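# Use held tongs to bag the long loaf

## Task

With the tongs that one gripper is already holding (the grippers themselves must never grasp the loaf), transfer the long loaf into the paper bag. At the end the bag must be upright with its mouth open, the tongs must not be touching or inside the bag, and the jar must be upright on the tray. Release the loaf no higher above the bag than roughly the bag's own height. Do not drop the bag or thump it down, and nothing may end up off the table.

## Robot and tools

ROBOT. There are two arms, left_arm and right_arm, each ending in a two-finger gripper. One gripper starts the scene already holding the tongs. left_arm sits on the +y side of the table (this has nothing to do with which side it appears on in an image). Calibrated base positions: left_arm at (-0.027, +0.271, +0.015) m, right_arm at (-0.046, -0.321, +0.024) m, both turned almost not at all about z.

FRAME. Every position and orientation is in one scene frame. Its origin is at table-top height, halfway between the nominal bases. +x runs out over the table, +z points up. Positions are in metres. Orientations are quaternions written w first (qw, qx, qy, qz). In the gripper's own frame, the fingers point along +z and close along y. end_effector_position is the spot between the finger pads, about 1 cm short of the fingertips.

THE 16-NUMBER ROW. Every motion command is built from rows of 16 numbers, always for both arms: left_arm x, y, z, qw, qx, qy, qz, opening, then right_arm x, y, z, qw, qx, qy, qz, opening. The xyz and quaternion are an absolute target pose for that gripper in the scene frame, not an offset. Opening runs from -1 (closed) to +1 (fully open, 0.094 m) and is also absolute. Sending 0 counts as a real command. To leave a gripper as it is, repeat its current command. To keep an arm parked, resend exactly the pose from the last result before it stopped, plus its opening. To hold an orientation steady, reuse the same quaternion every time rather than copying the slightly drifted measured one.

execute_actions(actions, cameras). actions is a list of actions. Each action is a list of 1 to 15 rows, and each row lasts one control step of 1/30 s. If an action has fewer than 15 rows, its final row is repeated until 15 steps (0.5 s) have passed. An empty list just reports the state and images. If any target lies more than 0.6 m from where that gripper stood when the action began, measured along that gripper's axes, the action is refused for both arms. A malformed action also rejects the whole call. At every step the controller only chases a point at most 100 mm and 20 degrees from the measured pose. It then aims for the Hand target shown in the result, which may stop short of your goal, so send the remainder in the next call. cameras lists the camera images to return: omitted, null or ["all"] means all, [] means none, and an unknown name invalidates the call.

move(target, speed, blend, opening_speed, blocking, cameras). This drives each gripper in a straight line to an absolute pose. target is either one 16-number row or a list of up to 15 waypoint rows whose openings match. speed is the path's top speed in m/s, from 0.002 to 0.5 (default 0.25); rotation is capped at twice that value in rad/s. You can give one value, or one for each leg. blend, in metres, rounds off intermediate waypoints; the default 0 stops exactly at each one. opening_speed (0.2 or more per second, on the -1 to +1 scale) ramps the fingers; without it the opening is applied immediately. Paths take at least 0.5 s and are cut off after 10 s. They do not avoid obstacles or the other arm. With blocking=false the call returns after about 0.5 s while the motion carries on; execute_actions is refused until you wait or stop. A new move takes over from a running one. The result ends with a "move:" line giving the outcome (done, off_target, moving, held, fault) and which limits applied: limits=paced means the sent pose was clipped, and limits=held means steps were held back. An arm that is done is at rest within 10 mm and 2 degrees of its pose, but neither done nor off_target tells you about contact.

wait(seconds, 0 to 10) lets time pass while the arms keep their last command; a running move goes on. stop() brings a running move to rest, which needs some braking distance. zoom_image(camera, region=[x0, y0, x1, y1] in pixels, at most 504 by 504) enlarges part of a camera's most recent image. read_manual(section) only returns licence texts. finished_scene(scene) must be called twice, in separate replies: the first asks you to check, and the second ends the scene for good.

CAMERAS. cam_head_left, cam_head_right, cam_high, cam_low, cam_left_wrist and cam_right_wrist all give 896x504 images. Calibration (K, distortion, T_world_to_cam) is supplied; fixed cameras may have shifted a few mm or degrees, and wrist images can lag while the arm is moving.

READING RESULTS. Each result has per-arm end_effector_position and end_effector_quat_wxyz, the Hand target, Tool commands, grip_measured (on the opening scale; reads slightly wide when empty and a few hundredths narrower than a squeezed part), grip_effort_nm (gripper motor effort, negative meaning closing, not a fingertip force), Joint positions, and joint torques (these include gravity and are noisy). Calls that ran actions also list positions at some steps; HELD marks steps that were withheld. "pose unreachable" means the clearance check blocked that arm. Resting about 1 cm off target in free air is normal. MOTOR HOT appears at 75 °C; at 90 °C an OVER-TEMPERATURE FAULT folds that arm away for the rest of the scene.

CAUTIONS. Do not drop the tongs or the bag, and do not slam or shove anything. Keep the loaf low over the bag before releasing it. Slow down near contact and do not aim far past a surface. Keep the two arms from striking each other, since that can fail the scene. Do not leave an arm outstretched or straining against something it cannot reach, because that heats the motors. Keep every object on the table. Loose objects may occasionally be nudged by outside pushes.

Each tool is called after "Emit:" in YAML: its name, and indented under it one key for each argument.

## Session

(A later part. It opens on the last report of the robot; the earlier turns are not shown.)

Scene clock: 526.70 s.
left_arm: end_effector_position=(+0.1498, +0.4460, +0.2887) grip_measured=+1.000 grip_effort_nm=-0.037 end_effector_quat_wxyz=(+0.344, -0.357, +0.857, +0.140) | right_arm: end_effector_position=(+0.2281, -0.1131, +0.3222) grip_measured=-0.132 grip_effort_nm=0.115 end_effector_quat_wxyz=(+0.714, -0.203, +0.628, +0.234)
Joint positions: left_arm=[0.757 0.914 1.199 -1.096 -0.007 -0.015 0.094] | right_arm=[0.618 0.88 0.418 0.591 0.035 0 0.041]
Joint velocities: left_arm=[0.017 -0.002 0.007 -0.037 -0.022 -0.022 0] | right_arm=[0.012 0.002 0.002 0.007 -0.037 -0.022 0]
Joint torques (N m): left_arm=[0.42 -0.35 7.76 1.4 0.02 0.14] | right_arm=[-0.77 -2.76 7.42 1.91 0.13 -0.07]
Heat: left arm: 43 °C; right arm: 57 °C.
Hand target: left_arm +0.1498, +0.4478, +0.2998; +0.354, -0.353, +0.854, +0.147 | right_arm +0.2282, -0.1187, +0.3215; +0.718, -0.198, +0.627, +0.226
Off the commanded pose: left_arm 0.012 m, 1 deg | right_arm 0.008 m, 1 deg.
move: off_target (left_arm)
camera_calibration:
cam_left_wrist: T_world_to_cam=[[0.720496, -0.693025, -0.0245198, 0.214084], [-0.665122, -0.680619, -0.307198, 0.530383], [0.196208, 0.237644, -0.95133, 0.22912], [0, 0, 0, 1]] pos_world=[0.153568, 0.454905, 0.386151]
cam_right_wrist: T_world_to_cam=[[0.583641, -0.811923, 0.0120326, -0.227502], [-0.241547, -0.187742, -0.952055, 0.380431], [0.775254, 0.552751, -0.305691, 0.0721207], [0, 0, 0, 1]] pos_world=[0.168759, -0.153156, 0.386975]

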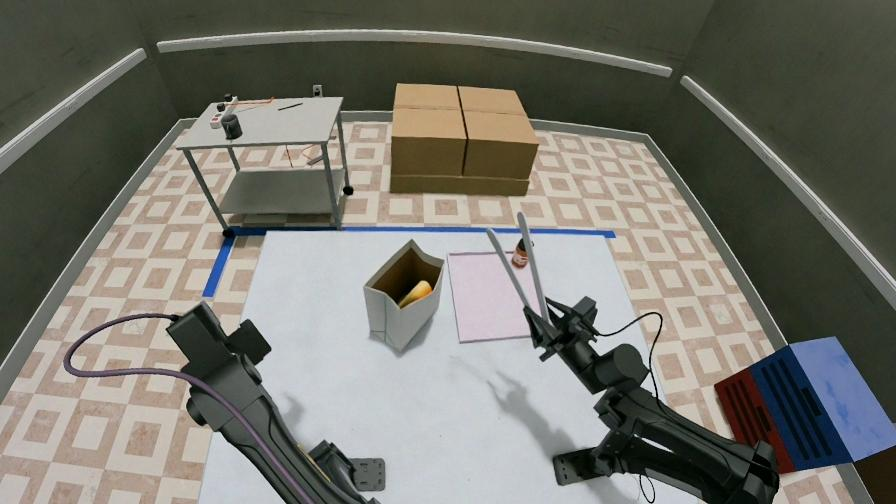

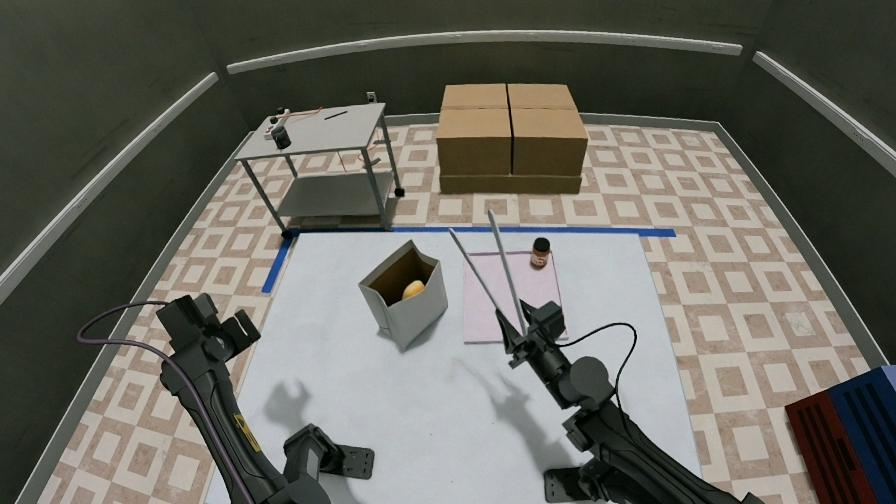

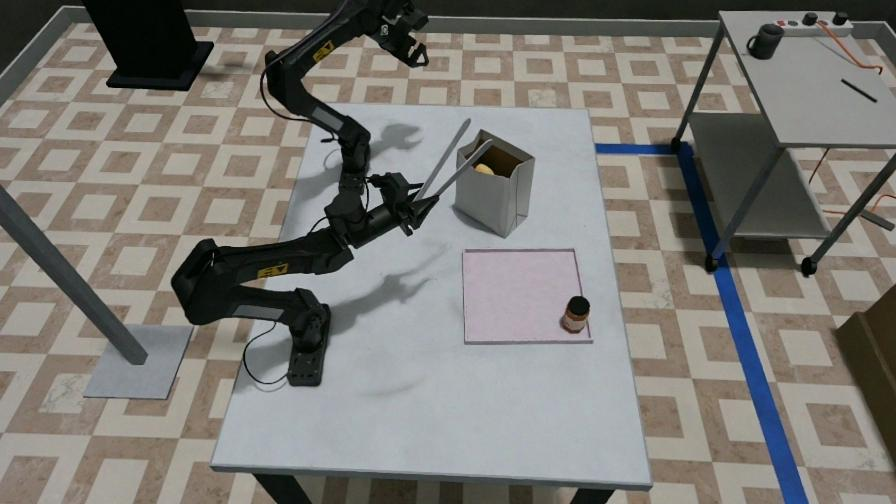

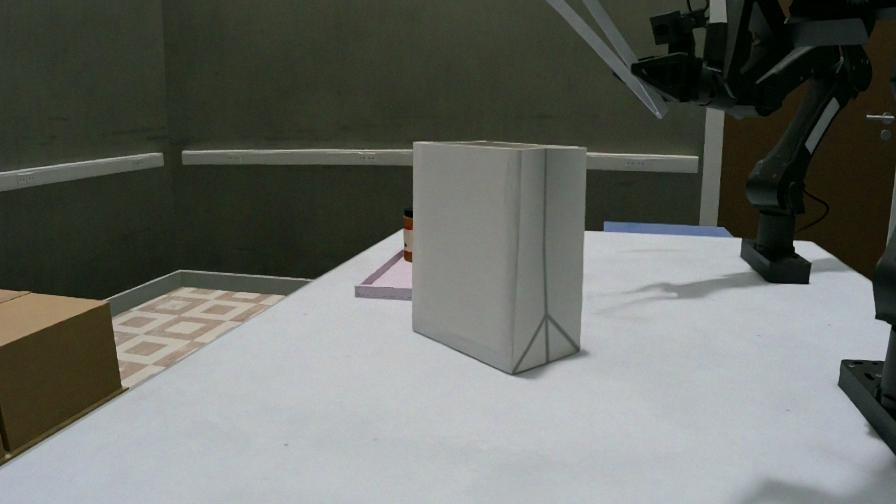

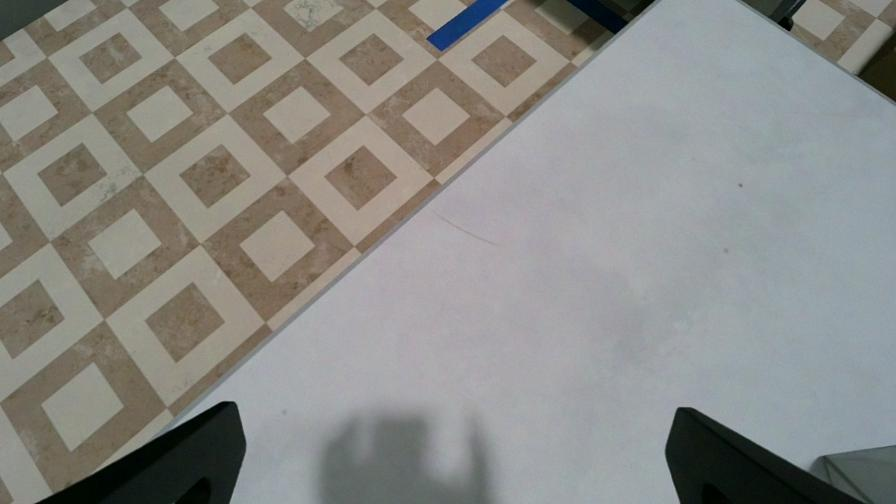

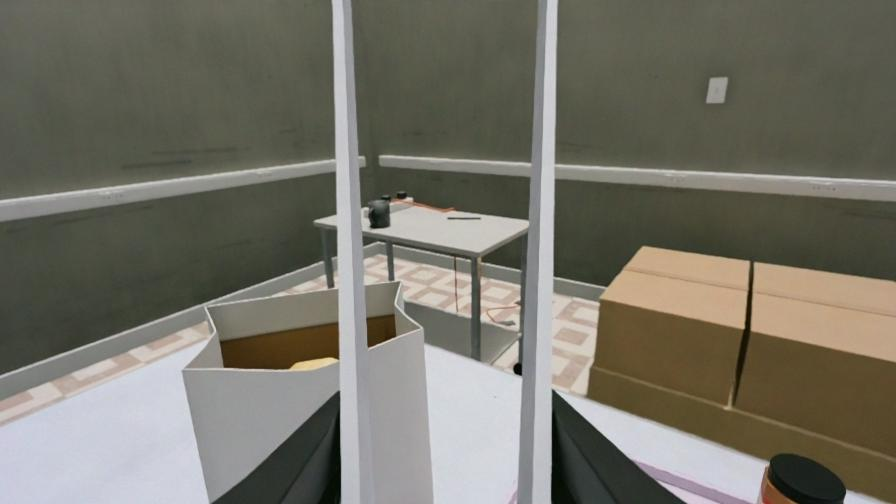

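Emit:
move:
  target: [0.150, 0.448, 0.30, 0.3536, -0.3536, 0.8536, 0.1464, 1.0, 0.215, -0.190, 0.290, 0.70644, -0.03084, 0.70644, 0.03084, -0.13]
  speed: 0.2

Scene clock: 534.73 s.
left_arm: end_effector_position=(+0.1498, +0.4460, +0.2887) grip_measured=+1.000 grip_effort_nm=-0.037 end_effector_quat_wxyz=(+0.344, -0.357, +0.857, +0.140) | right_arm: end_effector_position=(+0.2184, -0.1873, +0.2897) grip_measured=-0.132 grip_effort_nm=0.120 end_effector_quat_wxyz=(+0.702, -0.039, +0.710, +0.028)
Joint positions: left_arm=[0.757 0.914 1.199 -1.096 -0.007 -0.015 0.094] | right_arm=[0.879 0.739 0.392 0.328 0.831 -0.001 0.041]
Joint velocities: left_arm=[0.012 0.017 0.002 -0.007 -0.037 -0.037 0] | right_arm=[0.002 0.002 -0.017 0.037 -0.081 0.007 0]
Joint torques (N m): left_arm=[0.53 -0.29 7.79 1.38 -0.03 0.14] | right_arm=[0.73 -1.65 8.03 1.66 0.16 0.05]
Heat: left arm: 43 °C; right arm: 57 °C.
Hand target: left_arm +0.1498, +0.4478, +0.2998; +0.354, -0.353, +0.854, +0.147 | right_arm +0.2160, -0.1894, +0.2907; +0.704, -0.033, +0.709, +0.030
Off the commanded pose: left_arm 0.012 m, 1 deg | right_arm 0.004 m, 1 deg.
move: off_target (left_arm)
camera_calibration:
cam_left_wrist: T_world_to_cam=[[0.720496, -0.693025, -0.0245198, 0.214084], [-0.665122, -0.680619, -0.307198, 0.530383], [0.196208, 0.237644, -0.95133, 0.22912], [0, 0, 0, 1]] pos_world=[0.153568, 0.454905, 0.386151]
cam_right_wrist: T_world_to_cam=[[0.0900779, -0.99543, 0.0316883, -0.213891], [-0.432553, -0.0677628, -0.899059, 0.382037], [0.897098, 0.0672785, -0.43668, 0.0311671], [0, 0, 0, 1]] pos_world=[0.156558, -0.189122, 0.363861]

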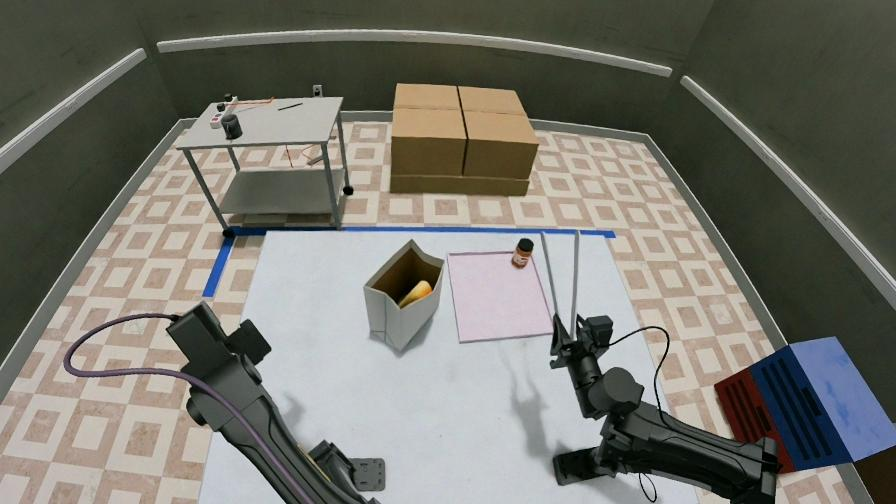

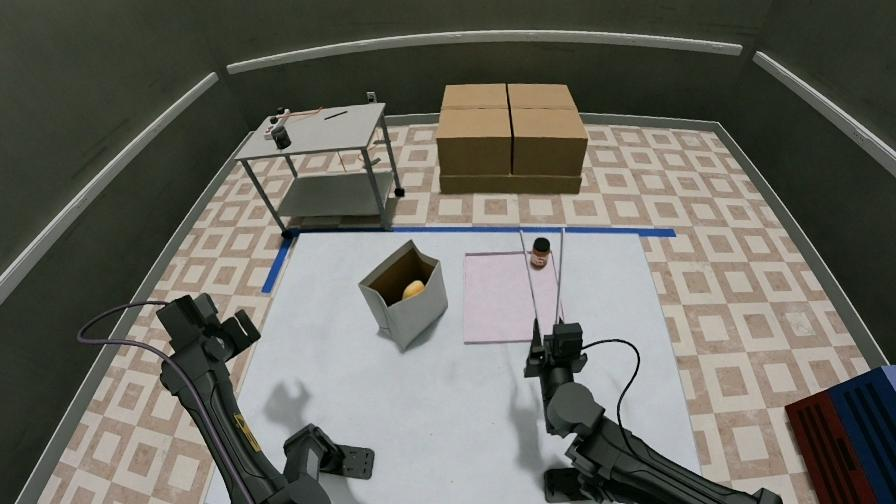

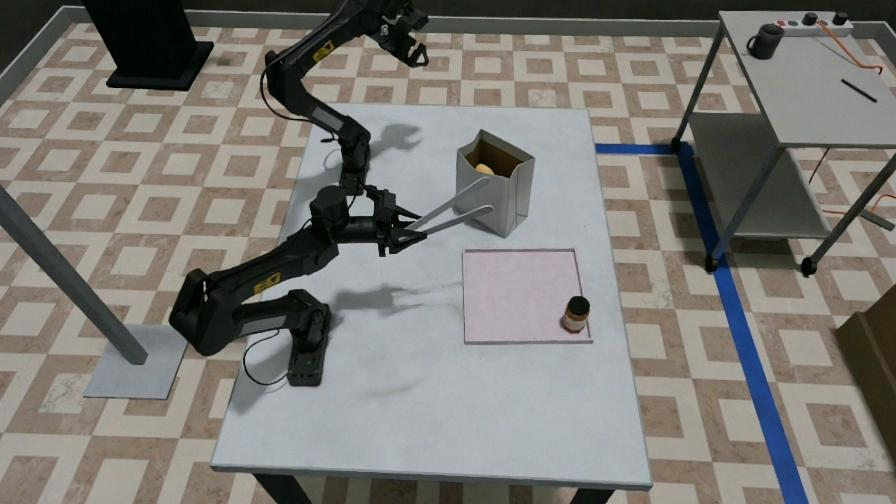

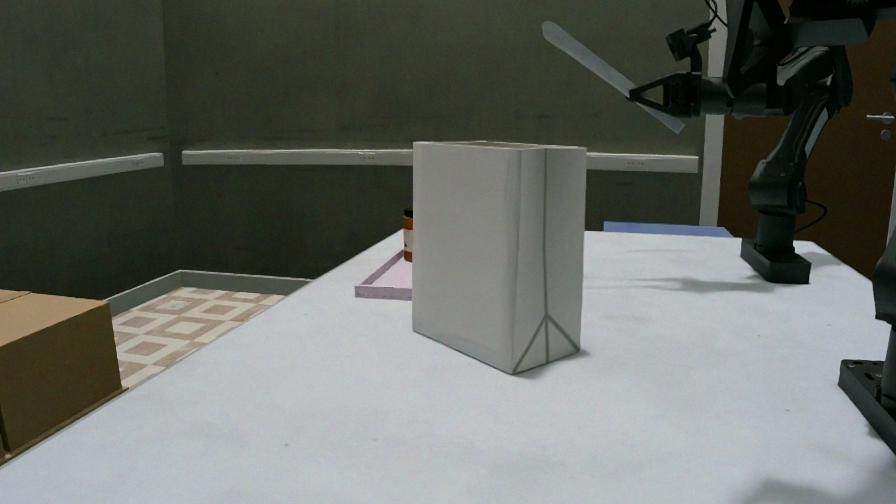

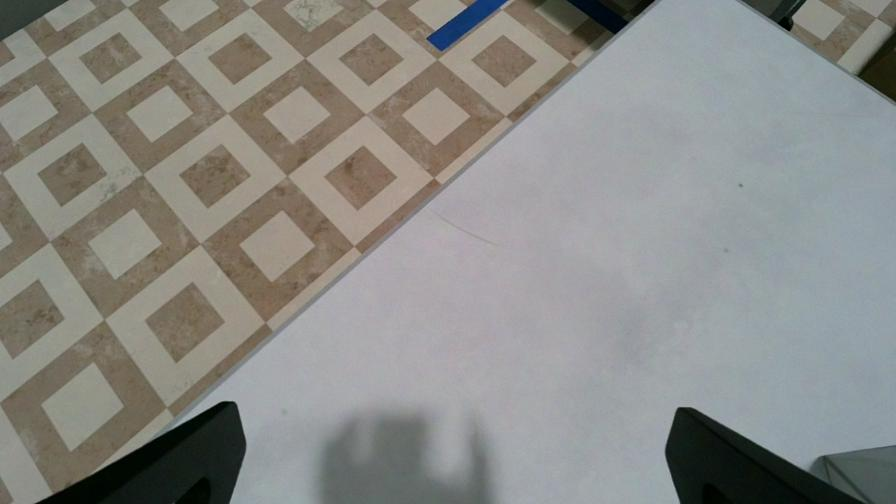

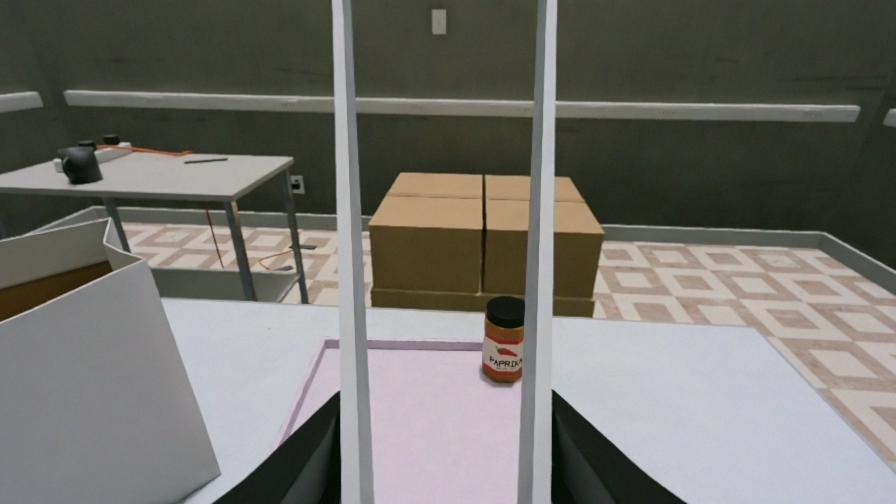

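Emit:
finished_scene:
  scene: 2

This call ended nothing. Check each condition of the task against the scene as it is now, look again where you are not sure, and mend what is not met. Then call finished_scene again.

Emit:
finished_scene:
  scene: 2

The scene is finished: the task was done.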